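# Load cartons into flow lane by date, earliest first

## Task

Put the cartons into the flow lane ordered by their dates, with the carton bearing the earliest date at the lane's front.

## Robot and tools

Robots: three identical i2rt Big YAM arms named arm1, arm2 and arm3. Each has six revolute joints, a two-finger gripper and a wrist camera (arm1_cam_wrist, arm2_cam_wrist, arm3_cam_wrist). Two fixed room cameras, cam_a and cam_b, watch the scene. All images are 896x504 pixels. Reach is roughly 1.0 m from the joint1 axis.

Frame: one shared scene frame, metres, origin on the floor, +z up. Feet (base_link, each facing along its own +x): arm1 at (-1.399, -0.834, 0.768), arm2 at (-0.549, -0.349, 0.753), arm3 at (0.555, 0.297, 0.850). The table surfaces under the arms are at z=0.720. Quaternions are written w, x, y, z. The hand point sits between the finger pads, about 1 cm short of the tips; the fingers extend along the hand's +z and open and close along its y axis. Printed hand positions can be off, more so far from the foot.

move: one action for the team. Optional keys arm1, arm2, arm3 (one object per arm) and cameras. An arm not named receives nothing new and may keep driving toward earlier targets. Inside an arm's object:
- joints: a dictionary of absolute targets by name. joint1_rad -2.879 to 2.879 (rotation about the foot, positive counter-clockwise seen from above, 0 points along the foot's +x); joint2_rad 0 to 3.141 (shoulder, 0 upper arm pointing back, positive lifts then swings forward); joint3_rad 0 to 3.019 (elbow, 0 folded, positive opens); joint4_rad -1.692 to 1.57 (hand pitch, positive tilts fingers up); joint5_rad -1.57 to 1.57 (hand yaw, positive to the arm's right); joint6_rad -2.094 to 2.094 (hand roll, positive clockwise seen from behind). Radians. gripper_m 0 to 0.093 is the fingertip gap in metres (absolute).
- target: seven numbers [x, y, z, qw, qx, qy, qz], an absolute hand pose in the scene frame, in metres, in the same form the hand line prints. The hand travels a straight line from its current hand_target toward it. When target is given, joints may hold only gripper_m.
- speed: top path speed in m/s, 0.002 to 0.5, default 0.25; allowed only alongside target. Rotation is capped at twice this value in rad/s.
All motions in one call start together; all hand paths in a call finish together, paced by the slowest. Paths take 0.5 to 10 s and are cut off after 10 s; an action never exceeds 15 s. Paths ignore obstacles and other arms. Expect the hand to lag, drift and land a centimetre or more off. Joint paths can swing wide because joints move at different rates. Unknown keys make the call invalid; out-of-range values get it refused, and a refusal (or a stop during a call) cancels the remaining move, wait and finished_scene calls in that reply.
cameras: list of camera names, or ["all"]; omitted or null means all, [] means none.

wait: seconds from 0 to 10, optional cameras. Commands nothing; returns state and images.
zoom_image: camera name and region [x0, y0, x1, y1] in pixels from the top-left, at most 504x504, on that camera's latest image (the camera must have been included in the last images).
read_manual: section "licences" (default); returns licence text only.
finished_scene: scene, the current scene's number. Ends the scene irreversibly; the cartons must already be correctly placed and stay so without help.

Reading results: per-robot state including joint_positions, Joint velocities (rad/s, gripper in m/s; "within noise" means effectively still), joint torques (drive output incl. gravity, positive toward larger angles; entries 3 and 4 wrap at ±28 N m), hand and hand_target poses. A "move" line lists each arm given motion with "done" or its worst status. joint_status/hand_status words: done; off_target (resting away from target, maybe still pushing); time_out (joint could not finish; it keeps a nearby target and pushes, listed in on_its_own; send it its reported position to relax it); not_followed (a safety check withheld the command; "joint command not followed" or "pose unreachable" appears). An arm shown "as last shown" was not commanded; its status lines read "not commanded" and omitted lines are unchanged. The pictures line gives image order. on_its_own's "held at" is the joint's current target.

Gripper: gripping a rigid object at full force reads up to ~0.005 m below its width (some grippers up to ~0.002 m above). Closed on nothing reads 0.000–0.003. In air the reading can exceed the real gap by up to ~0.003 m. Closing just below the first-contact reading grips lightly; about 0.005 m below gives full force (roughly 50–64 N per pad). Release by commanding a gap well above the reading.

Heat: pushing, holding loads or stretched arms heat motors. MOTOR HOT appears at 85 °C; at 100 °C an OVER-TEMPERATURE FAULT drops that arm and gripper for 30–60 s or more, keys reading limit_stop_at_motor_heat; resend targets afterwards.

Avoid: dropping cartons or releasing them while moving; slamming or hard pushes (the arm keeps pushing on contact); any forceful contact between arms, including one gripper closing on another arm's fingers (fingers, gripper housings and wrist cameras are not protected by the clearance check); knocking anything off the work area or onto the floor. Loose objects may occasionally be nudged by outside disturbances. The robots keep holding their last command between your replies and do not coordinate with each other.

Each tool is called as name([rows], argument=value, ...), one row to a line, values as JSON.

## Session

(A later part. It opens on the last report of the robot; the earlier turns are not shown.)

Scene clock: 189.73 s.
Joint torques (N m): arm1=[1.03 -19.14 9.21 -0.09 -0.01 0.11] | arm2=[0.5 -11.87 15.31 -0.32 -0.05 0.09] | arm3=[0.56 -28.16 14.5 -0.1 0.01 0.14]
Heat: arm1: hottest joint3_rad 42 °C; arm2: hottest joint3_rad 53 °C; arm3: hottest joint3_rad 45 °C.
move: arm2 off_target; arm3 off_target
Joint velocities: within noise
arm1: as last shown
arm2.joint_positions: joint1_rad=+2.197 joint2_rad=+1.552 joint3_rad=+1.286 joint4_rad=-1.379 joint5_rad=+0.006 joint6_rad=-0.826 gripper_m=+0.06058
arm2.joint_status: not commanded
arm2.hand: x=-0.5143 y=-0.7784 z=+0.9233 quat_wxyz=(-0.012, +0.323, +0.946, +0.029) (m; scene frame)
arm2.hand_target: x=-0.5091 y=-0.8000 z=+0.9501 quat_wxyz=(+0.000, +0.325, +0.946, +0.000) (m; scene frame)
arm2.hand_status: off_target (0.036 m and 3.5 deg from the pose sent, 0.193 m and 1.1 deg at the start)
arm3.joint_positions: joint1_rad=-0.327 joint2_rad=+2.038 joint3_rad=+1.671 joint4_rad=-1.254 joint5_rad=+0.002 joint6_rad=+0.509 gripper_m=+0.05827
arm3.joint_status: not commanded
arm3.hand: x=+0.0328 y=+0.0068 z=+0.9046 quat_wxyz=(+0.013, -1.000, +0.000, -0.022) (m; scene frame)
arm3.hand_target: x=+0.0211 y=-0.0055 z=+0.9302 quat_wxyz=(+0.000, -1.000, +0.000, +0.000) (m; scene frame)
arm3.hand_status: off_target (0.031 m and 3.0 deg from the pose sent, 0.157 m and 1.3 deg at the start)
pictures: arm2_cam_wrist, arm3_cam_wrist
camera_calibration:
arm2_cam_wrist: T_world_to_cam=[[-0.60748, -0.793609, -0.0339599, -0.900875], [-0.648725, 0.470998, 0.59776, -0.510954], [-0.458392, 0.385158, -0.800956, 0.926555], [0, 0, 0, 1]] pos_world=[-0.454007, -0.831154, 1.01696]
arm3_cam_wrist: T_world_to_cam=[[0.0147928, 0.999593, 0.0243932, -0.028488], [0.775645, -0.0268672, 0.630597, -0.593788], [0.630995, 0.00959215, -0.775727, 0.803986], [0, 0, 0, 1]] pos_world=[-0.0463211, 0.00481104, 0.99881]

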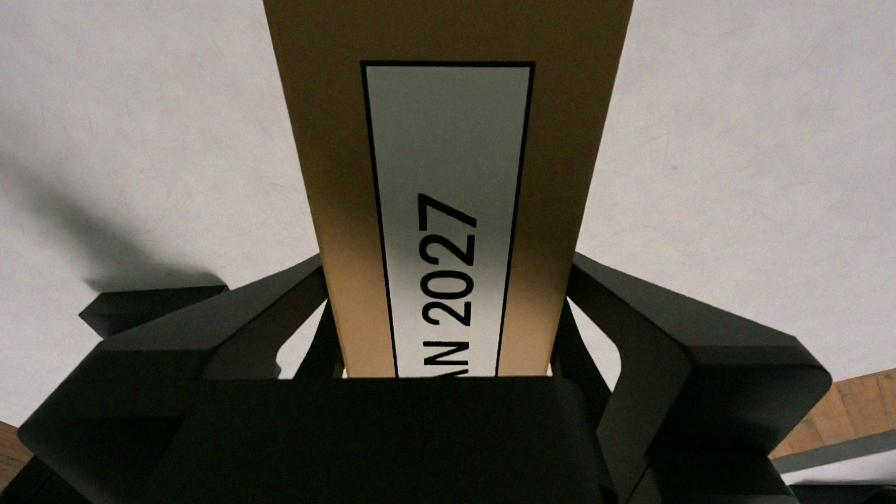

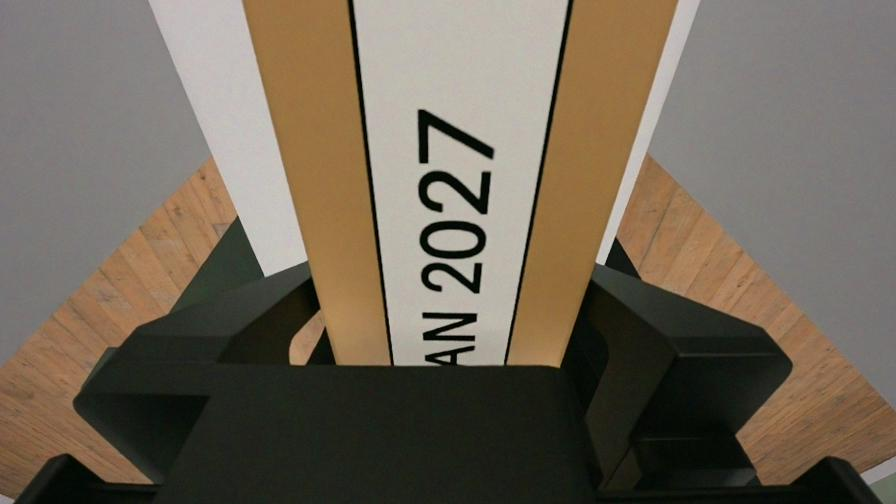

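move(arm2={"joints": {"joint1_rad": -1.742, "joint2_rad": 1.349, "joint3_rad": 1.159, "joint4_rad": -1.381, "joint5_rad": 0, "joint6_rad": 0.86}}, arm3={"target": [0.25, -0.01, 0.94, 0, 1, 0, 0], "speed": 0.4}, cameras=[])

move(arm1={"joints": {"joint1_rad": 2.407, "joint2_rad": 1.647, "joint3_rad": 1.5815, "joint4_rad": -1.505, "joint5_rad": 0, "joint6_rad": -0.431}}, arm2={"target": [0.008, -0.003, 0.935, 0, 0, 1, 0], "speed": 0.3}, arm3={"target": [0.50, -0.345, 0.86, 0, 1, 0, 0], "speed": 0.4}, cameras=[])

move(arm1={"target": [-0.805, -0.612, 0.84, 0, -0.3827, 0.9239, 0], "speed": 0.2}, arm2={"target": [0.01, -0.003, 0.81, 0, 0, 1, 0], "speed": 0.18}, arm3={"target": [0.50, -0.334, 0.80, 0, 1, 0, 0], "speed": 0.15}, cameras=[])

move(arm1={"target": [-0.805, -0.612, 0.81, 0, -0.3827, 0.9239, 0], "speed": 0.08}, arm2={"target": [0.01, -0.003, 0.766, 0, 0, 1, 0], "speed": 0.05}, arm3={"target": [0.50, -0.331, 0.772, 0, 1, 0, 0], "speed": 0.06}, cameras=["arm2_cam_wrist", "arm3_cam_wrist"])

Scene clock: 202.40 s.
Joint torques (N m): arm1=[1.08 -19.08 9.24 -0.09 -0.01 0.11] | arm2=[-0.38 -10.99 9.16 -0.16 -0.04 0.08] | arm3=[0.5 -19.43 10.52 0.66 0.22 0.15]
Heat: arm1: hottest joint3_rad 42 °C; arm2: hottest joint3_rad 57 °C; arm3: hottest joint3_rad 45 °C.
move: arm2 done; arm3 off_target
Joint velocities: within noise
arm1.joint_positions: joint1_rad=+0.595 joint2_rad=+1.656 joint3_rad=+1.354 joint4_rad=-1.359 joint5_rad=+0.000 joint6_rad=-0.908 gripper_m=+0.05978
arm1.joint_status: not commanded
arm1.hand: x=-1.3469 y=-1.2961 z=+0.9090 quat_wxyz=(+0.017, -0.271, -0.961, -0.044) (m; scene frame)
arm1.hand_target: x=-1.3439 y=-1.3003 z=+0.9304 quat_wxyz=(+0.007, -0.272, -0.962, -0.021) (m; scene frame)
arm1.hand_status: not commanded
arm2.joint_positions: joint1_rad=-1.738 joint2_rad=+1.368 joint3_rad=+1.166 joint4_rad=-1.372 joint5_rad=+0.002 joint6_rad=+0.850 gripper_m=+0.06061
arm2.joint_status: all done
arm2.hand: x=-0.2994 y=-0.0541 z=+0.9449 quat_wxyz=(-0.005, +0.007, -1.000, +0.007) (m; scene frame)
arm2.hand_target: x=-0.3023 y=-0.0592 z=+0.9491 quat_wxyz=(-0.005, +0.000, -1.000, +0.006) (m; scene frame)
arm2.hand_status: not commanded
arm3.joint_positions: joint1_rad=-0.048 joint2_rad=+1.598 joint3_rad=+1.096 joint4_rad=-1.110 joint5_rad=-0.002 joint6_rad=+0.783 gripper_m=+0.05827
arm3.joint_status: not commanded
arm3.hand: x=+0.2549 y=-0.0037 z=+0.9272 quat_wxyz=(+0.014, -1.000, -0.003, -0.016) (m; scene frame)
arm3.hand_target: x=+0.2501 y=-0.0099 z=+0.9400 quat_wxyz=(+0.000, -1.000, +0.000, +0.000) (m; scene frame)
arm3.hand_status: off_target (0.015 m and 2.5 deg from the pose sent, 0.221 m and 3.0 deg at the start)
pictures: none
No camera images: "cameras" was empty.

Scene clock: 204.67 s.
Joint torques (N m): arm1=[1.14 -20.25 12.18 -0.4 -0.02 0.11] | arm2=[-0.21 -20.07 16.16 -0.34 -0.09 -0.11] | arm3=[-0.85 -28.28 14.98 -0.23 0.23 0.17]
Heat: arm1: hottest joint3_rad 42 °C; arm2: hottest joint3_rad 57 °C; arm3: hottest joint3_rad 45 °C.
move: arm1 done; arm2 off_target; arm3 off_target
Joint velocities: within noise
arm1.joint_positions: joint1_rad=+2.403 joint2_rad=+1.684 joint3_rad=+1.534 joint4_rad=-1.493 joint5_rad=+0.001 joint6_rad=-0.438 gripper_m=+0.05977
arm1.joint_status: all done
arm1.hand: x=-0.9366 y=-0.6665 z=+0.9661 quat_wxyz=(+0.034, +0.384, -0.923, -0.003) (m; scene frame)
arm1.hand_target: x=-0.9304 y=-0.6621 z=+1.0018 quat_wxyz=(-0.002, +0.383, -0.924, -0.002) (m; scene frame)
arm1.hand_status: not commanded
arm2.joint_positions: joint1_rad=-2.053 joint2_rad=+2.095 joint3_rad=+2.029 joint4_rad=-1.570 joint5_rad=-0.012 joint6_rad=+0.561 gripper_m=+0.06061
arm2.joint_status: not commanded
arm2.hand: x=-0.0092 y=-0.0142 z=+0.9080 quat_wxyz=(+0.026, -0.006, -0.999, +0.018) (m; scene frame)
arm2.hand_target: x=+0.0060 y=-0.0041 z=+0.9354 quat_wxyz=(-0.001, +0.000, -1.000, +0.000) (m; scene frame)
arm2.hand_status: off_target (0.034 m and 3.7 deg from the pose sent, 0.312 m and 1.3 deg at the start)
arm3.joint_positions: joint1_rad=+0.659 joint2_rad=+2.170 joint3_rad=+1.710 joint4_rad=-1.159 joint5_rad=-0.001 joint6_rad=+1.478 gripper_m=+0.05827
arm3.joint_status: not commanded
arm3.hand: x=+0.5077 y=-0.3227 z=+0.8395 quat_wxyz=(+0.024, -1.000, -0.009, -0.004) (m; scene frame)
arm3.hand_target: x=+0.5001 y=-0.3437 z=+0.8606 quat_wxyz=(-0.001, -1.000, +0.000, +0.000) (m; scene frame)
arm3.hand_status: off_target (0.031 m and 3.0 deg from the pose sent, 0.426 m and 2.5 deg at the start; pose on its path clipped on 8 of 68 steps)
pictures: none
No camera images: "cameras" was empty.

Scene clock: 206.57 s.
Joint torques (N m): arm1=[1.67 -24.29 12.89 0.06 0.03 0.11] | arm2=[-0.15 -22.18 9.22 0.61 -0.09 -0.11] | arm3=[-0.73 -28.34 10.17 0.57 0.25 0.15]
Heat: arm1: hottest joint3_rad 42 °C; arm2: hottest joint3_rad 57 °C; arm3: hottest joint3_rad 45 °C.
move: arm1 off_target; arm2 done; arm3 off_target
Joint velocities: within noise
arm1.joint_positions: joint1_rad=+2.403 joint2_rad=+2.103 joint3_rad=+1.724 joint4_rad=-1.282 joint5_rad=+0.003 joint6_rad=-0.433 gripper_m=+0.05978
arm1.joint_status: not commanded
arm1.hand: x=-0.8302 y=-0.6272 z=+0.8058 quat_wxyz=(+0.044, +0.382, -0.923, -0.002) (m; scene frame)
arm1.hand_target: x=-0.8074 y=-0.6128 z=+0.8409 quat_wxyz=(+0.000, +0.383, -0.924, +0.000) (m; scene frame)
arm1.hand_status: off_target (0.045 m and 5.0 deg from the pose sent, 0.190 m and 3.9 deg at the start)
arm2.joint_positions: joint1_rad=-2.053 joint2_rad=+2.170 joint3_rad=+1.893 joint4_rad=-1.304 joint5_rad=-0.012 joint6_rad=+0.561 gripper_m=+0.06061
arm2.joint_status: not commanded
arm2.hand: x=+0.0098 y=-0.0043 z=+0.8092 quat_wxyz=(+0.003, -0.006, -1.000, +0.003) (m; scene frame)
arm2.hand_target: x=+0.0099 y=-0.0029 z=+0.8099 quat_wxyz=(+0.000, +0.000, -1.000, +0.000) (m; scene frame)
arm2.hand_status: done (0.001 m and 0.8 deg from the pose sent, 0.100 m and 3.7 deg at the start)
arm3.joint_positions: joint1_rad=+0.659 joint2_rad=+2.223 joint3_rad=+1.674 joint4_rad=-1.044 joint5_rad=-0.001 joint6_rad=+1.478 gripper_m=+0.05827
arm3.joint_status: not commanded
arm3.hand: x=+0.5075 y=-0.3267 z=+0.7951 quat_wxyz=(+0.011, -1.000, -0.009, -0.003) (m; scene frame)
arm3.hand_target: x=+0.5001 y=-0.3337 z=+0.8000 quat_wxyz=(+0.000, -1.000, +0.000, +0.000) (m; scene frame)
arm3.hand_status: off_target (0.012 m and 1.6 deg from the pose sent, 0.042 m and 3.0 deg at the start)
pictures: none
No camera images: "cameras" was empty.

Scene clock: 208.03 s.
Joint torques (N m): arm1=[1.61 -22.83 10.58 0.46 0.09 0.11] | arm2=[-0.15 -20.19 8.24 0.66 -0.1 -0.11] | arm3=[-0.79 -26.29 9.36 0.98 -0.03 0.01]
Heat: arm1: hottest joint3_rad 42 °C; arm2: hottest joint3_rad 57 °C; arm3: hottest joint3_rad 45 °C.
move: arm1 off_target; arm2 off_target; arm3 off_target
Joint velocities: within noise
arm1.joint_positions: joint1_rad=+2.403 joint2_rad=+2.115 joint3_rad=+1.724 joint4_rad=-1.230 joint5_rad=+0.002 joint6_rad=-0.433 gripper_m=+0.05978
arm1.joint_status: not commanded
arm1.hand: x=-0.8192 y=-0.6230 z=+0.7980 quat_wxyz=(+0.023, +0.382, -0.924, -0.002) (m; scene frame)
arm1.hand_target: x=-0.8057 y=-0.6123 z=+0.8104 quat_wxyz=(+0.000, +0.383, -0.924, +0.000) (m; scene frame)
arm1.hand_status: off_target (0.022 m and 2.7 deg from the pose sent, 0.030 m and 5.0 deg at the start)
arm2.joint_positions: joint1_rad=-2.053 joint2_rad=+2.189 joint3_rad=+1.852 joint4_rad=-1.213 joint5_rad=-0.012 joint6_rad=+0.560 gripper_m=+0.06061
arm2.joint_status: not commanded
arm2.hand: x=+0.0150 y=-0.0016 z=+0.7818 quat_wxyz=(-0.010, -0.005, -1.000, -0.005) (m; scene frame)
arm2.hand_target: x=+0.0098 y=-0.0030 z=+0.7661 quat_wxyz=(+0.000, +0.000, -1.000, +0.000) (m; scene frame)
arm2.hand_status: off_target (0.017 m and 1.4 deg from the pose sent, 0.043 m and 0.8 deg at the start)
arm3.joint_positions: joint1_rad=+0.659 joint2_rad=+2.230 joint3_rad=+1.658 joint4_rad=-0.997 joint5_rad=+0.006 joint6_rad=+1.491 gripper_m=+0.05827
arm3.joint_status: not commanded
arm3.hand: x=+0.5057 y=-0.3298 z=+0.7854 quat_wxyz=(-0.001, -1.000, -0.002, +0.002) (m; scene frame)
arm3.hand_target: x=+0.5002 y=-0.3306 z=+0.7722 quat_wxyz=(+0.000, -1.000, +0.000, +0.000) (m; scene frame)
arm3.hand_status: off_target (0.015 m and 0.4 deg from the pose sent, 0.025 m and 1.6 deg at the start)
pictures: arm2_cam_wrist, arm3_cam_wrist
camera_calibration:
arm2_cam_wrist: T_world_to_cam=[[-0.00600984, -0.999975, 0.00359153, -0.00632619], [-0.836213, 0.00699513, 0.54836, -0.408091], [-0.548372, 0.00029227, -0.836234, 0.784885], [0, 0, 0, 1]] pos_world=[0.0891193, -0.00370078, 0.880151]
arm3_cam_wrist: T_world_to_cam=[[0.0119302, 0.999921, -0.00400312, 0.327741], [0.805873, -0.00724476, 0.592044, -0.873114], [0.591968, -0.0102892, -0.805896, 0.453266], [0, 0, 0, 1]] pos_world=[0.43139, -0.329377, 0.883519]

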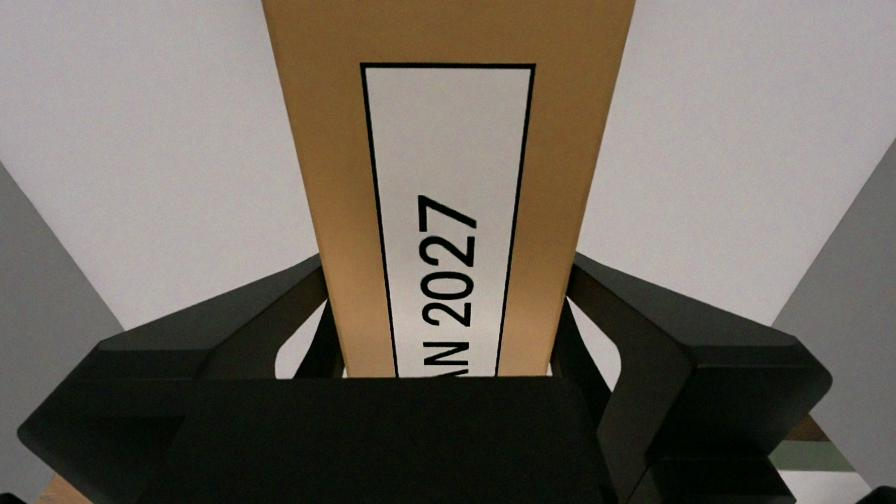

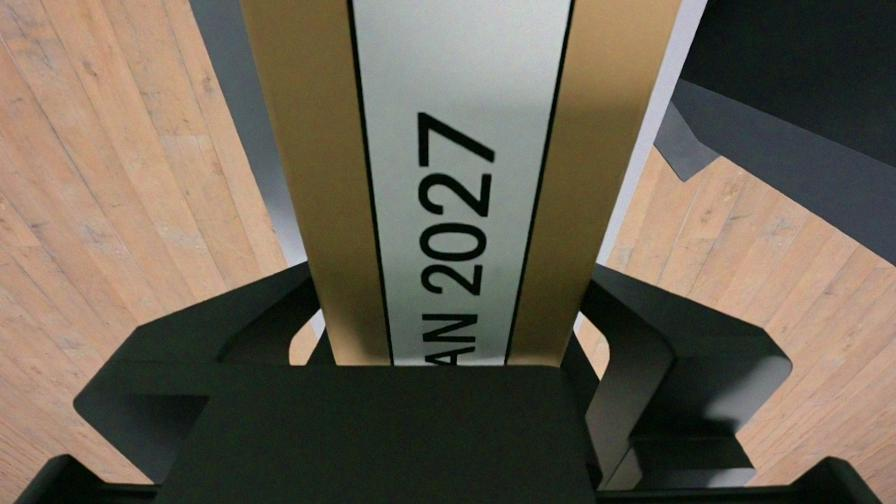

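move(arm1={"target": [-0.805, -0.612, 0.79, 0, -0.3827, 0.9239, 0], "speed": 0.06}, arm2={"joints": {"gripper_m": 0.08}}, arm3={"joints": {"gripper_m": 0.078}}, cameras=[])

move(arm1={"target": [-0.805, -0.612, 0.782, 0, -0.3827, 0.9239, 0], "speed": 0.06}, arm2={"target": [0, -0.003, 0.9, 0, 0, 1, 0], "speed": 0.2}, arm3={"target": [0.50, -0.33, 0.86, 0, 1, 0, 0], "speed": 0.12}, cameras=["arm3_cam_wrist"])

move(arm1={"joints": {"gripper_m": 0.092}}, arm2={"joints": {"joint1_rad": -1.742, "joint2_rad": 1.349, "joint3_rad": 1.159, "joint4_rad": -1.381, "joint5_rad": 0, "joint6_rad": 0.86, "gripper_m": 0.093}}, arm3={"target": [0.49, -0.30, 0.94, 0, 1, 0, 0], "speed": 0.2}, cameras=["arm3_cam_wrist"])

move(arm1={"target": [-0.815, -0.617, 0.95, 0, -0.3827, 0.9239, 0], "speed": 0.25}, arm2={"joints": {"joint1_rad": 0.0, "joint2_rad": 1.349, "joint3_rad": 1.159, "joint4_rad": -1.381, "joint5_rad": 0, "joint6_rad": 0.0}}, arm3={"target": [0.22, -0.012, 0.94, 0, 1, 0, 0], "speed": 0.35}, cameras=[])

move(arm1={"joints": {"joint1_rad": 1.2, "joint2_rad": 1.2, "joint3_rad": 1.3, "joint4_rad": -1.3, "joint5_rad": 0, "joint6_rad": -0.8}}, arm3={"joints": {"gripper_m": 0.093}, "target": [-0.002, -0.010, 0.89, 0, 1, 0, 0], "speed": 0.25}, cameras=["arm3_cam_wrist"])

Scene clock: 218.37 s.
Joint torques (N m): arm1=[1.67 -21.95 9.1 0.46 0.26 0.11] | arm2=[-0.15 -20.25 8.21 0.69 -0.05 -0.11] | arm3=[-0.73 -26.23 9.69 0.72 0.03 0]
Heat: arm1: hottest joint3_rad 43 °C; arm2: hottest joint3_rad 55 °C; arm3: hottest joint3_rad 44 °C.
move: arm1 done; arm2 done; arm3 done
Joint velocities: within noise
arm1.joint_positions: joint1_rad=+2.403 joint2_rad=+2.124 joint3_rad=+1.724 joint4_rad=-1.190 joint5_rad=-0.001 joint6_rad=-0.433 gripper_m=+0.05978
arm1.joint_status: not commanded
arm1.hand: x=-0.8111 y=-0.6194 z=+0.7922 quat_wxyz=(+0.008, +0.382, -0.924, -0.003) (m; scene frame)
arm1.hand_target: x=-0.8052 y=-0.6121 z=+0.7900 quat_wxyz=(+0.000, +0.383, -0.924, +0.000) (m; scene frame)
arm1.hand_status: done (0.010 m and 0.9 deg from the pose sent, 0.020 m and 2.7 deg at the start)
arm2.joint_positions: joint1_rad=-2.053 joint2_rad=+2.189 joint3_rad=+1.852 joint4_rad=-1.213 joint5_rad=-0.013 joint6_rad=+0.560 gripper_m=+0.07994
arm2.joint_status: all done
arm2.hand: x=+0.0149 y=-0.0014 z=+0.7818 quat_wxyz=(-0.010, -0.005, -1.000, -0.005) (m; scene frame)
arm2.hand_target: x=+0.0098 y=-0.0031 z=+0.7661 quat_wxyz=(+0.000, +0.000, -1.000, +0.000) (m; scene frame)
arm2.hand_status: not commanded
arm3.joint_positions: joint1_rad=+0.659 joint2_rad=+2.230 joint3_rad=+1.655 joint4_rad=-0.990 joint5_rad=+0.005 joint6_rad=+1.492 gripper_m=+0.07753
arm3.joint_status: all done
arm3.hand: x=+0.5060 y=-0.3297 z=+0.7842 quat_wxyz=(-0.002, -1.000, -0.002, +0.002) (m; scene frame)
arm3.hand_target: x=+0.5002 y=-0.3305 z=+0.7721 quat_wxyz=(+0.000, -1.000, +0.000, +0.000) (m; scene frame)
arm3.hand_status: not commanded
pictures: none
No camera images: "cameras" was empty.

Scene clock: 219.93 s.
Joint torques (N m): arm1=[1.67 -21.66 8.5 0.55 0.3 0.11] | arm2=[0.26 -18.32 14.2 -0.16 0.04 -0.05] | arm3=[-0.62 -26.58 12.77 -0.18 0.05 0]
Heat: arm1: hottest joint3_rad 43 °C; arm2: hottest joint3_rad 56 °C; arm3: hottest joint3_rad 44 °C.
move: arm1 done; arm2 off_target; arm3 off_target
Joint velocities: within noise
arm1.joint_positions: joint1_rad=+2.403 joint2_rad=+2.128 joint3_rad=+1.724 joint4_rad=-1.174 joint5_rad=-0.002 joint6_rad=-0.433 gripper_m=+0.05978
arm1.joint_status: not commanded
arm1.hand: x=-0.8078 y=-0.6180 z=+0.7901 quat_wxyz=(+0.001, +0.382, -0.924, -0.003) (m; scene frame)
arm1.hand_target: x=-0.8052 y=-0.6121 z=+0.7821 quat_wxyz=(+0.000, +0.383, -0.924, +0.000) (m; scene frame)
arm1.hand_status: done (0.010 m and 0.4 deg from the pose sent, 0.014 m and 0.9 deg at the start)
arm2.joint_positions: joint1_rad=-2.053 joint2_rad=+2.071 joint3_rad=+1.939 joint4_rad=-1.472 joint5_rad=-0.015 joint6_rad=+0.560 gripper_m=+0.07995
arm2.joint_status: not commanded
arm2.hand: x=-0.0108 y=-0.0149 z=+0.8885 quat_wxyz=(+0.013, -0.006, -1.000, +0.008) (m; scene frame)
arm2.hand_target: x=-0.0008 y=-0.0035 z=+0.9001 quat_wxyz=(+0.000, +0.000, -1.000, +0.000) (m; scene frame)
arm2.hand_status: off_target (0.020 m and 1.9 deg from the pose sent, 0.119 m and 1.4 deg at the start)
arm3.joint_positions: joint1_rad=+0.659 joint2_rad=+2.125 joint3_rad=+1.674 joint4_rad=-1.133 joint5_rad=+0.004 joint6_rad=+1.491 gripper_m=+0.07794
arm3.joint_status: not commanded
arm3.hand: x=+0.5067 y=-0.3202 z=+0.8547 quat_wxyz=(+0.007, -1.000, -0.002, +0.001) (m; scene frame)
arm3.hand_target: x=+0.5001 y=-0.3297 z=+0.8602 quat_wxyz=(+0.000, -1.000, +0.000, +0.000) (m; scene frame)
arm3.hand_status: off_target (0.013 m and 0.8 deg from the pose sent, 0.076 m and 0.4 deg at the start)
pictures: arm3_cam_wrist
camera_calibration:
arm3_cam_wrist: T_world_to_cam=[[0.0118657, 0.999873, 0.0106593, 0.305861], [0.80386, -0.0158784, 0.594606, -0.918681], [0.5947, 0.00151316, -0.803947, 0.509288], [0, 0, 0, 1]] pos_world=[0.431989, -0.32118, 0.952433]

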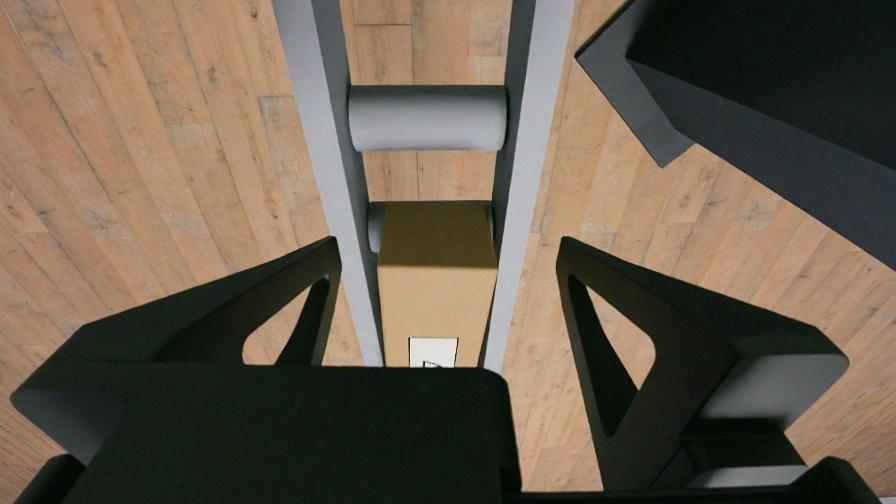

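Scene clock: 221.47 s.
Joint torques (N m): arm1=[1.61 -22.53 8.46 0.53 0.1 0.11] | arm2=[-0.03 -9.64 8.44 0.44 0.06 0.09] | arm3=[-0.85 -23.88 11.04 -0.02 0.05 -0.03]
Heat: arm1: hottest joint3_rad 43 °C; arm2: hottest joint3_rad 55 °C; arm3: hottest joint3_rad 45 °C.
move: arm1 done; arm2 done; arm3 off_target
Joint velocities: within noise
arm1.joint_positions: joint1_rad=+2.403 joint2_rad=+2.138 joint3_rad=+1.724 joint4_rad=-1.173 joint5_rad=+0.002 joint6_rad=-0.433 gripper_m=+0.09193
arm1.joint_status: all done
arm1.hand: x=-0.8085 y=-0.6191 z=+0.7836 quat_wxyz=(+0.006, +0.382, -0.924, -0.001) (m; scene frame)
arm1.hand_target: x=-0.8052 y=-0.6121 z=+0.7820 quat_wxyz=(+0.000, +0.383, -0.924, +0.000) (m; scene frame)
arm1.hand_status: not commanded
arm2.joint_positions: joint1_rad=-1.744 joint2_rad=+1.347 joint3_rad=+1.174 joint4_rad=-1.385 joint5_rad=+0.000 joint6_rad=+0.849 gripper_m=+0.09292
arm2.joint_status: all done
arm2.hand: x=-0.2995 y=-0.0567 z=+0.9552 quat_wxyz=(-0.009, +0.005, -1.000, +0.001) (m; scene frame)
arm2.hand_target: x=-0.3023 y=-0.0592 z=+0.9489 quat_wxyz=(-0.005, +0.000, -1.000, +0.006) (m; scene frame)
arm2.hand_status: not commanded
arm3.joint_positions: joint1_rad=+0.637 joint2_rad=+1.963 joint3_rad=+1.674 joint4_rad=-1.258 joint5_rad=+0.004 joint6_rad=+1.474 gripper_m=+0.07794
arm3.joint_status: not commanded
arm3.hand: x=+0.4948 y=-0.3011 z=+0.9497 quat_wxyz=(-0.012, -1.000, +0.000, +0.002) (m; scene frame)
arm3.hand_target: x=+0.4900 y=-0.2998 z=+0.9400 quat_wxyz=(+0.000, -1.000, +0.000, +0.000) (m; scene frame)
arm3.hand_status: off_target (0.011 m and 1.4 deg from the pose sent, 0.089 m and 0.8 deg at the start)
pictures: arm3_cam_wrist
camera_calibration:
arm3_cam_wrist: T_world_to_cam=[[0.0157398, 0.999535, -0.0261256, 0.318892], [0.805773, 0.00279062, 0.592218, -0.958459], [0.592015, -0.0303727, -0.805354, 0.585777], [0, 0, 0, 1]] pos_world=[0.420492, -0.298278, 1.04771]

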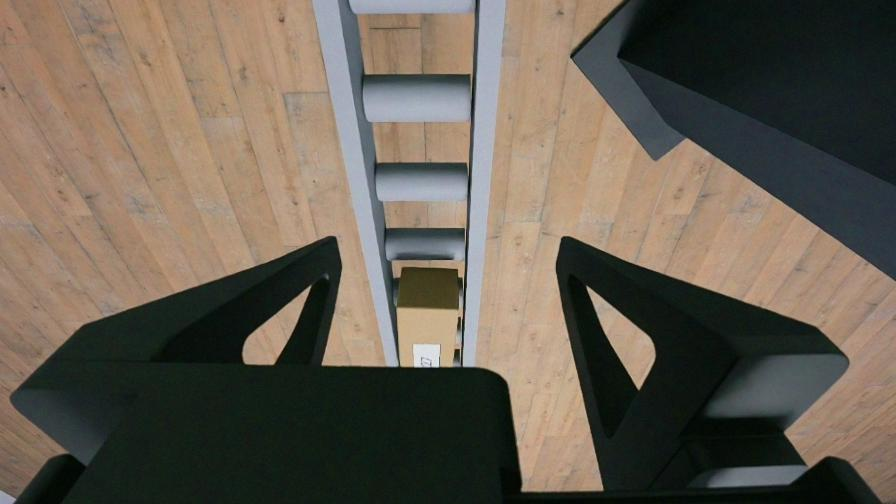

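Scene clock: 223.73 s.
Joint torques (N m): arm1=[1.61 -23.47 12.9 -0.32 0.08 0.11] | arm2=[0.38 -9 8.65 0.38 -0.01 -0.12] | arm3=[0.38 -18.78 10.09 0.72 0 -0.03]
Heat: arm1: hottest joint3_rad 43 °C; arm2: hottest joint3_rad 55 °C; arm3: hottest joint3_rad 44 °C.
move: arm1 off_target; arm2 done; arm3 done
Joint velocities: within noise
arm1.joint_positions: joint1_rad=+2.403 joint2_rad=+2.013 joint3_rad=+1.890 joint4_rad=-1.510 joint5_rad=+0.002 joint6_rad=-0.433 gripper_m=+0.09193
arm1.joint_status: not commanded
arm1.hand: x=-0.8268 y=-0.6264 z=+0.9211 quat_wxyz=(+0.029, +0.382, -0.924, -0.002) (m; scene frame)
arm1.hand_target: x=-0.8164 y=-0.6175 z=+0.9500 quat_wxyz=(+0.000, +0.383, -0.924, +0.000) (m; scene frame)
arm1.hand_status: off_target (0.033 m and 3.4 deg from the pose sent, 0.166 m and 0.7 deg at the start)
arm2.joint_positions: joint1_rad=-0.005 joint2_rad=+1.347 joint3_rad=+1.174 joint4_rad=-1.382 joint5_rad=-0.001 joint6_rad=+0.010 gripper_m=+0.09296
arm2.joint_status: all done
arm2.hand: x=-0.8790 y=-0.1476 z=+0.9508 quat_wxyz=(+0.003, +0.962, -0.274, -0.001) (m; scene frame)
arm2.hand_target: x=-0.8761 y=-0.1515 z=+0.9446 quat_wxyz=(+0.004, +0.964, -0.266, +0.006) (m; scene frame)
arm2.hand_status: not commanded
arm3.joint_positions: joint1_rad=-0.089 joint2_rad=+1.634 joint3_rad=+1.172 joint4_rad=-1.124 joint5_rad=+0.004 joint6_rad=+0.758 gripper_m=+0.07794
arm3.joint_status: not commanded
arm3.hand: x=+0.2221 y=-0.0086 z=+0.9374 quat_wxyz=(+0.007, -1.000, +0.005, -0.005) (m; scene frame)
arm3.hand_target: x=+0.2200 y=-0.0120 z=+0.9401 quat_wxyz=(+0.000, -1.000, +0.000, +0.000) (m; scene frame)
arm3.hand_status: done (0.005 m and 1.1 deg from the pose sent, 0.399 m and 1.4 deg at the start)
pictures: none
No camera images: "cameras" was empty.

Scene clock: 225.67 s.
Joint torques (N m): arm1=[-0.15 -9.47 9.72 0.91 -0.1 -0.04] | arm2=[0.38 -9.05 8.64 0.38 0 -0.11] | arm3=[-0.38 -24.53 14.09 0.05 -0.01 -0.02]
Heat: arm1: hottest joint3_rad 43 °C; arm2: hottest joint3_rad 55 °C; arm3: hottest joint3_rad 44 °C.
move: arm1 done; arm3 off_target
Joint velocities: within noise
arm1.joint_positions: joint1_rad=+1.212 joint2_rad=+1.195 joint3_rad=+1.295 joint4_rad=-1.307 joint5_rad=+0.002 joint6_rad=-0.791 gripper_m=+0.09195
arm1.joint_status: all done
arm1.hand: x=-1.1239 y=-1.1443 z=+1.0827 quat_wxyz=(-0.124, -0.025, -0.983, +0.130) (m; scene frame)
arm1.hand_target: x=-1.1252 y=-1.1498 z=+1.0836 quat_wxyz=(-0.126, -0.026, -0.983, +0.133) (m; scene frame)
arm1.hand_status: not commanded
arm2: as last shown
arm3.joint_positions: joint1_rad=-0.328 joint2_rad=+2.084 joint3_rad=+1.721 joint4_rad=-1.205 joint5_rad=+0.003 joint6_rad=+0.515 gripper_m=+0.09291
arm3.joint_status: all done
arm3.hand: x=+0.0084 y=-0.0055 z=+0.8944 quat_wxyz=(+0.001, -1.000, +0.003, +0.001) (m; scene frame)
arm3.hand_target: x=-0.0016 y=-0.0097 z=+0.8900 quat_wxyz=(+0.000, -1.000, +0.000, +0.000) (m; scene frame)
arm3.hand_status: off_target (0.012 m and 0.4 deg from the pose sent, 0.229 m and 1.1 deg at the start)
pictures: arm3_cam_wrist
camera_calibration:
arm3_cam_wrist: T_world_to_cam=[[0.0222373, 0.999752, -0.000978651, 0.00703477], [0.804037, -0.0173022, 0.594327, -0.536555], [0.594163, -0.0140031, -0.804223, 0.837242], [0, 0, 0, 1]] pos_world=[-0.0662044, -0.00459266, 0.992225]

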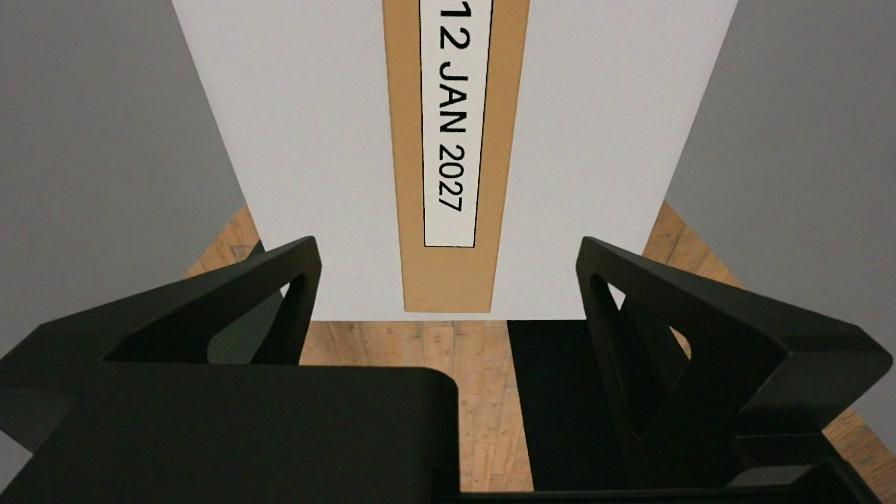

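move(arm3={"target": [-0.006, -0.006, 0.825, 0, 0.9999, -0.012, 0], "speed": 0.2, "joints": {"gripper_m": 0.093}}, arm2={"target": [-0.84, -0.65, 0.87, 0, 0.925, 0.38, 0], "speed": 0.4, "joints": {"gripper_m": 0.093}}, cameras=["arm2_cam_wrist", "arm3_cam_wrist"])

Scene clock: 238.67 s.
Joint torques (N m): arm1=[-0.21 -9.41 9.74 0.91 -0.1 -0.03] | arm2=[0.09 -9.05 13.45 0.5 0.05 -0.15] | arm3=[-1.08 -25.23 9.78 0.76 -0.01 0.15]
Heat: arm1: hottest joint3_rad 44 °C; arm2: hottest joint3_rad 55 °C; arm3: hottest joint3_rad 45 °C.
move: arm2 off_target; arm3 off_target
Joint velocities: within noise
arm1: as last shown
arm1.joint_positions: joint1_rad=+1.212 joint2_rad=+1.195 joint3_rad=+1.295 joint4_rad=-1.307 joint5_rad=+0.002 joint6_rad=-0.792 gripper_m=+0.09195
arm2.joint_positions: joint1_rad=+1.352 joint2_rad=+1.494 joint3_rad=+1.049 joint4_rad=-1.175 joint5_rad=+0.013 joint6_rad=+0.046 gripper_m=+0.09297
arm2.joint_status: all done
arm2.hand: x=-0.8221 y=-0.6316 z=+0.8574 quat_wxyz=(-0.009, +0.927, +0.374, +0.021) (m; scene frame)
arm2.hand_target: x=-0.8391 y=-0.6491 z=+0.8705 quat_wxyz=(+0.000, +0.925, +0.380, +0.000) (m; scene frame)
arm2.hand_status: off_target (0.029 m and 2.7 deg from the pose sent, 0.510 m and 76.5 deg at the start)
arm3.joint_positions: joint1_rad=-0.328 joint2_rad=+2.159 joint3_rad=+1.714 joint4_rad=-1.099 joint5_rad=+0.003 joint6_rad=+0.514 gripper_m=+0.09291
arm3.joint_status: all done
arm3.hand: x=-0.0048 y=-0.0129 z=+0.8466 quat_wxyz=(-0.005, -1.000, +0.003, +0.011) (m; scene frame)
arm3.hand_target: x=-0.0053 y=-0.0057 z=+0.8253 quat_wxyz=(+0.000, -1.000, +0.012, +0.000) (m; scene frame)
arm3.hand_status: off_target (0.023 m and 1.8 deg from the pose sent, 0.071 m and 1.0 deg at the start)
pictures: arm2_cam_wrist, arm3_cam_wrist
camera_calibration:
arm2_cam_wrist: T_world_to_cam=[[-0.698152, 0.715826, 0.0133232, -0.135271], [0.5767, 0.551239, 0.602954, 0.313338], [0.424266, 0.428637, -0.797665, 1.42631], [0, 0, 0, 1]] pos_world=[-0.880275, -0.687261, 0.95059]
arm3_cam_wrist: T_world_to_cam=[[0.0217335, 0.999678, -0.013072, 0.0249343], [0.816319, -0.0101956, 0.577511, -0.483246], [0.577192, -0.0232223, -0.816278, 0.81661], [0, 0, 0, 1]] pos_world=[-0.0774003, -0.0108897, 0.945987]

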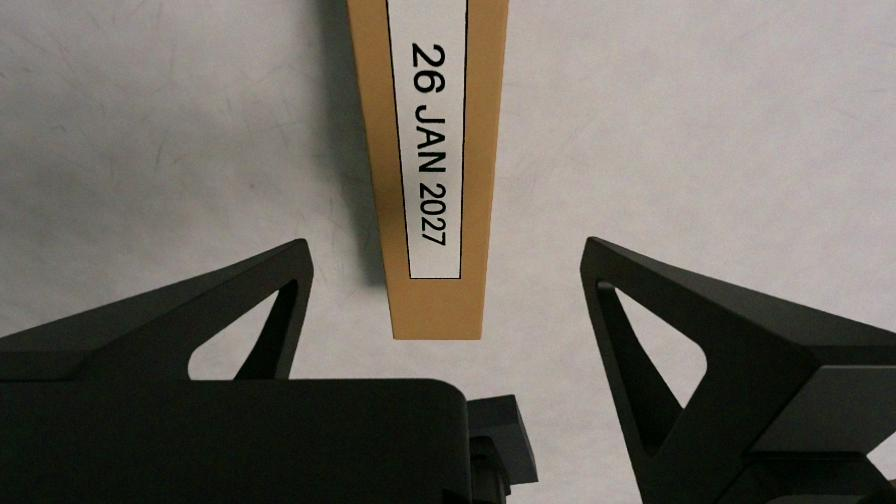

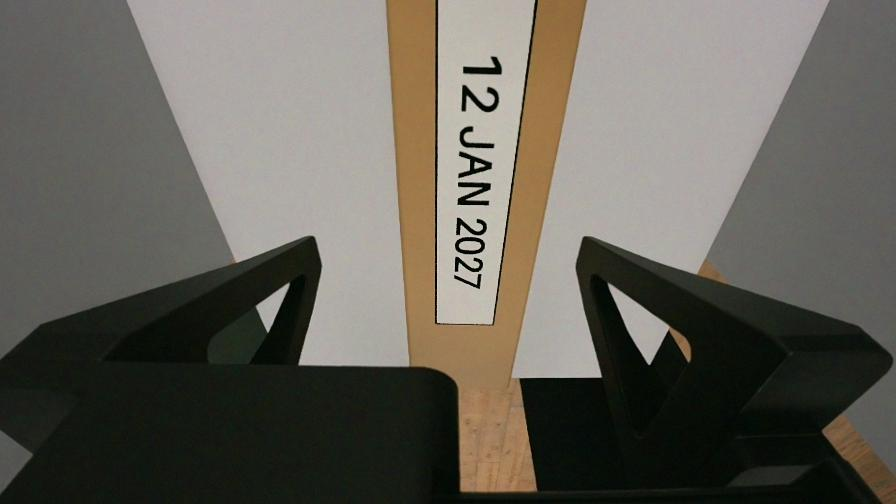

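move(arm3={"target": [-0.006, 0.003, 0.762, 0, 0.9999, -0.012, 0], "speed": 0.15, "joints": {"gripper_m": 0.093}}, arm2={"target": [-0.83, -0.65, 0.81, 0, 0.925, 0.38, 0], "speed": 0.2, "joints": {"gripper_m": 0.093}}, cameras=["arm2_cam_wrist", "arm3_cam_wrist"])

Scene clock: 254.53 s.
Joint torques (N m): arm1=[-0.15 -9.41 9.74 0.91 -0.09 -0.04] | arm2=[0.79 -9.99 7.5 0.8 0.04 0.02] | arm3=[-0.32 -26.29 9.96 0.72 0.01 0]
Heat: arm1: hottest joint3_rad 45 °C; arm2: hottest joint3_rad 55 °C; arm3: hottest joint3_rad 45 °C.
move: arm2 off_target; arm3 off_target
Joint velocities: within noise
arm1: as last shown
arm2.joint_positions: joint1_rad=+1.356 joint2_rad=+1.561 joint3_rad=+1.017 joint4_rad=-1.011 joint5_rad=+0.014 joint6_rad=+0.045 gripper_m=+0.09297
arm2.joint_status: all done
arm2.hand: x=-0.8365 y=-0.6502 z=+0.8203 quat_wxyz=(+0.004, +0.926, +0.377, -0.008) (m; scene frame)
arm2.hand_target: x=-0.8300 y=-0.6498 z=+0.8102 quat_wxyz=(+0.000, +0.925, +0.380, +0.000) (m; scene frame)
arm2.hand_status: off_target (0.012 m and 1.1 deg from the pose sent, 0.051 m and 2.7 deg at the start)
arm3.joint_positions: joint1_rad=-0.342 joint2_rad=+2.249 joint3_rad=+1.660 joint4_rad=-0.975 joint5_rad=+0.003 joint6_rad=+0.514 gripper_m=+0.09291
arm3.joint_status: all done
arm3.hand: x=-0.0016 y=-0.0012 z=+0.7734 quat_wxyz=(+0.000, -1.000, +0.010, +0.002) (m; scene frame)
arm3.hand_target: x=-0.0058 y=+0.0031 z=+0.7623 quat_wxyz=(+0.000, -1.000, +0.012, +0.000) (m; scene frame)
arm3.hand_status: off_target (0.013 m and 0.4 deg from the pose sent, 0.086 m and 1.8 deg at the start)
pictures: arm2_cam_wrist, arm3_cam_wrist
camera_calibration:
arm2_cam_wrist: T_world_to_cam=[[-0.700997, 0.713078, 0.0110892, -0.133787], [0.599572, 0.580852, 0.550567, 0.4356], [0.386156, 0.392595, -0.834717, 1.38586], [0, 0, 0, 1]] pos_world=[-0.890115, -0.7017, 0.918456]
arm3_cam_wrist: T_world_to_cam=[[0.0355529, 0.999364, -0.0028238, 0.00436824], [0.805733, -0.0269926, 0.591663, -0.454494], [0.59121, -0.0233106, -0.80618, 0.747351], [0, 0, 0, 1]] pos_world=[-0.0757957, 0.000787734, 0.871419]

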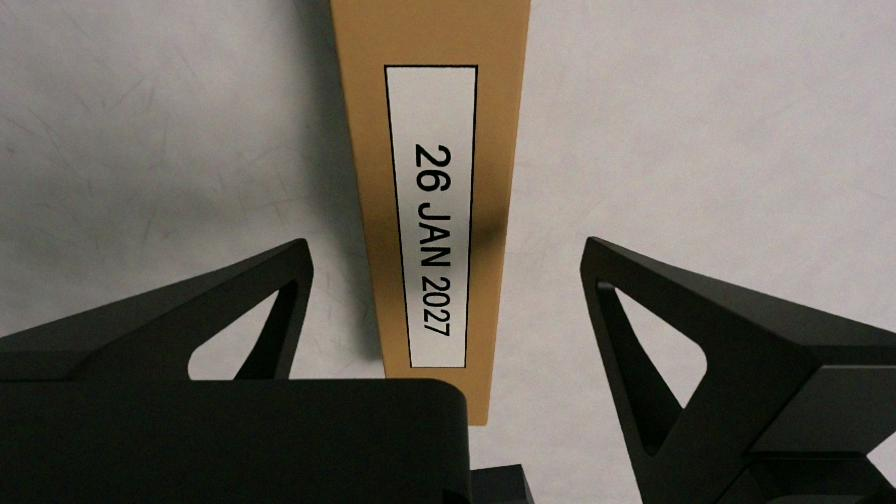

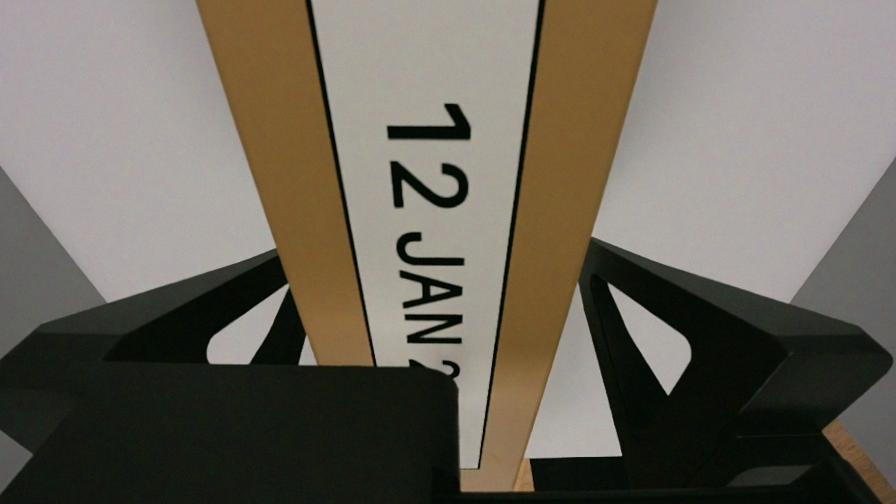

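move(arm3={"joints": {"gripper_m": 0.046}}, arm2={"target": [-0.8215, -0.645, 0.746, 0, 0.925, 0.38, 0], "speed": 0.15, "joints": {"gripper_m": 0.093}}, cameras=["arm2_cam_wrist"])

move(arm3={"target": [0.02, -0.002, 0.93, 0, 0.9999, -0.012, 0], "speed": 0.25}, arm2={"joints": {"gripper_m": 0.046}}, cameras=["arm2_cam_wrist", "arm3_cam_wrist"])

Scene clock: 267.57 s.
Joint torques (N m): arm1=[-0.15 -9.47 9.73 0.91 -0.09 -0.03] | arm2=[0.79 -10.29 6.64 0.85 0.04 0.07] | arm3=[-0.67 -26.58 9.92 0.73 0.11 0]
Heat: arm1: hottest joint3_rad 45 °C; arm2: hottest joint3_rad 54 °C; arm3: hottest joint3_rad 43 °C.
move: arm2 off_target; arm3 off_target
Joint velocities: within noise
arm1: as last shown
arm2.joint_positions: joint1_rad=+1.361 joint2_rad=+1.653 joint3_rad=+0.919 joint4_rad=-0.825 joint5_rad=+0.014 joint6_rad=+0.045 gripper_m=+0.09297
arm2.joint_status: all done
arm2.hand: x=-0.8280 y=-0.6455 z=+0.7546 quat_wxyz=(+0.004, +0.925, +0.379, -0.006) (m; scene frame)
arm2.hand_target: x=-0.8214 y=-0.6448 z=+0.7462 quat_wxyz=(+0.000, +0.925, +0.380, +0.000) (m; scene frame)
arm2.hand_status: off_target (0.011 m and 0.8 deg from the pose sent, 0.076 m and 1.1 deg at the start)
arm3.joint_positions: joint1_rad=-0.342 joint2_rad=+2.249 joint3_rad=+1.660 joint4_rad=-0.974 joint5_rad=+0.000 joint6_rad=+0.514 gripper_m=+0.05812
arm3.joint_status: gripper_m off_target (ended at +0.05815, target +0.04600)
arm3.hand: x=-0.0016 y=-0.0018 z=+0.7734 quat_wxyz=(-0.002, -1.000, +0.010, +0.002) (m; scene frame)
arm3.hand_target: x=-0.0058 y=+0.0031 z=+0.7623 quat_wxyz=(+0.000, -1.000, +0.012, +0.000) (m; scene frame)
arm3.hand_status: not commanded
pictures: arm2_cam_wrist
camera_calibration:
arm2_cam_wrist: T_world_to_cam=[[-0.704582, 0.709533, 0.011262, -0.135805], [0.595396, 0.582458, 0.553395, 0.459431], [0.386092, 0.396618, -0.832843, 1.32711], [0, 0, 0, 1]] pos_world=[-0.881617, -0.697598, 0.852558]

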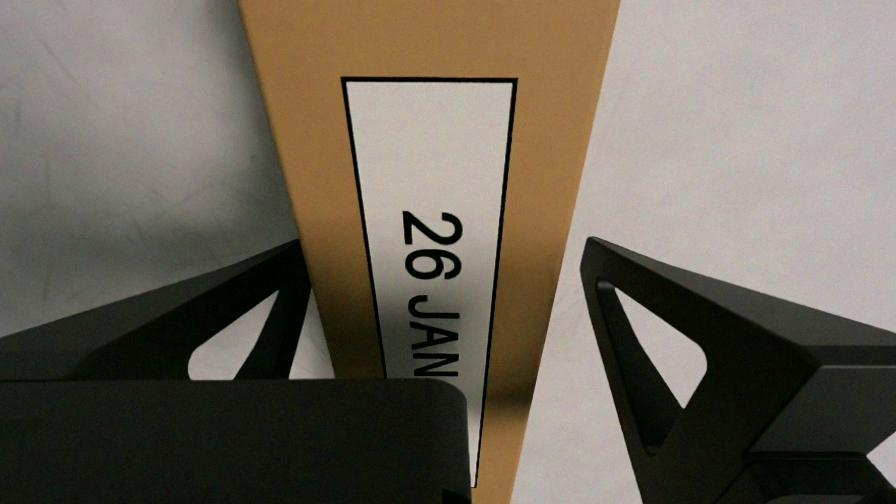

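Scene clock: 269.10 s.
Joint torques (N m): arm1=[-0.15 -9.47 9.72 0.91 -0.09 -0.04] | arm2=[0.62 -10.29 6.63 0.77 0.08 0.06] | arm3=[0.73 -26.99 14.78 -0.09 0.09 0.15]
Heat: arm1: hottest joint3_rad 45 °C; arm2: hottest joint3_rad 54 °C; arm3: hottest joint3_rad 43 °C.
move: arm2 off_target; arm3 off_target
Joint velocities: within noise
arm1: as last shown
arm2.joint_positions: joint1_rad=+1.364 joint2_rad=+1.653 joint3_rad=+0.919 joint4_rad=-0.824 joint5_rad=+0.012 joint6_rad=+0.046 gripper_m=+0.06068
arm2.joint_status: gripper_m off_target (ended at +0.06071, target +0.04600)
arm2.hand: x=-0.8273 y=-0.6465 z=+0.7546 quat_wxyz=(+0.004, +0.925, +0.379, -0.006) (m; scene frame)
arm2.hand_target: x=-0.8214 y=-0.6448 z=+0.7462 quat_wxyz=(+0.000, +0.925, +0.380, +0.000) (m; scene frame)
arm2.hand_status: not commanded
arm3.joint_positions: joint1_rad=-0.335 joint2_rad=+2.022 joint3_rad=+1.661 joint4_rad=-1.251 joint5_rad=+0.000 joint6_rad=+0.527 gripper_m=+0.05812
arm3.joint_status: not commanded
arm3.hand: x=+0.0325 y=+0.0117 z=+0.9098 quat_wxyz=(+0.010, -1.000, +0.013, -0.019) (m; scene frame)
arm3.hand_target: x=+0.0210 y=-0.0015 z=+0.9303 quat_wxyz=(+0.000, -1.000, +0.012, +0.000) (m; scene frame)
arm3.hand_status: off_target (0.027 m and 2.5 deg from the pose sent, 0.158 m and 0.4 deg at the start)
pictures: arm2_cam_wrist, arm3_cam_wrist
camera_calibration:
arm2_cam_wrist: T_world_to_cam=[[-0.705141, 0.708997, 0.010029, -0.134559], [0.594776, 0.583723, 0.552729, 0.460331], [0.386029, 0.395717, -0.833301, 1.32695], [0, 0, 0, 1]] pos_world=[-0.880917, -0.698399, 0.852657]
arm3_cam_wrist: T_world_to_cam=[[0.0405669, 0.998987, 0.0194984, -0.0298818], [0.77881, -0.043839, 0.625727, -0.592179], [0.625947, -0.0101982, -0.779799, 0.812226], [0, 0, 0, 1]] pos_world=[-0.0460039, 0.0121743, 1.0045]

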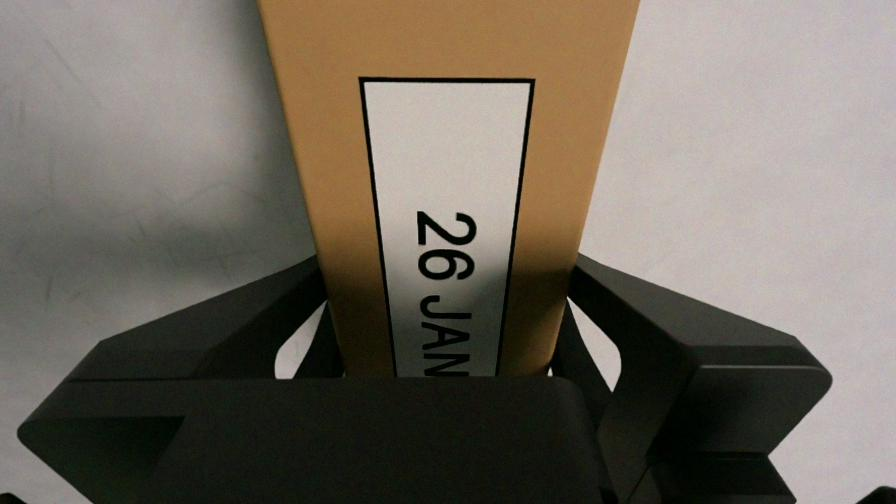

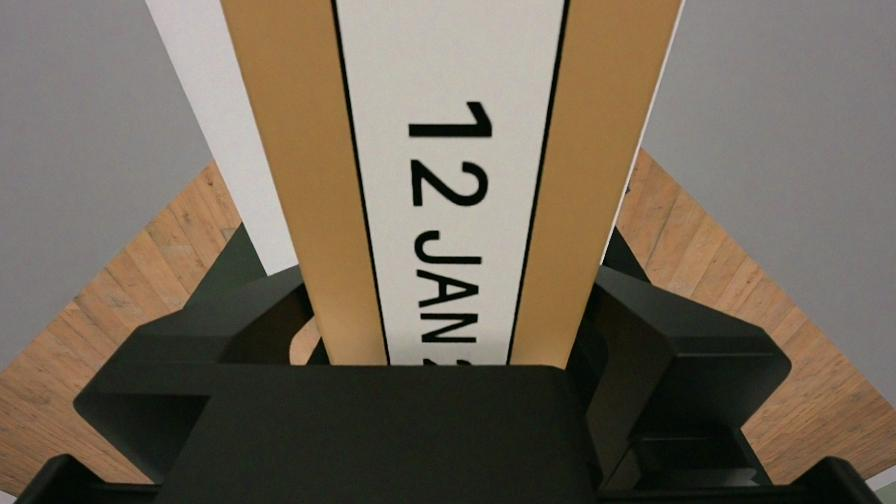

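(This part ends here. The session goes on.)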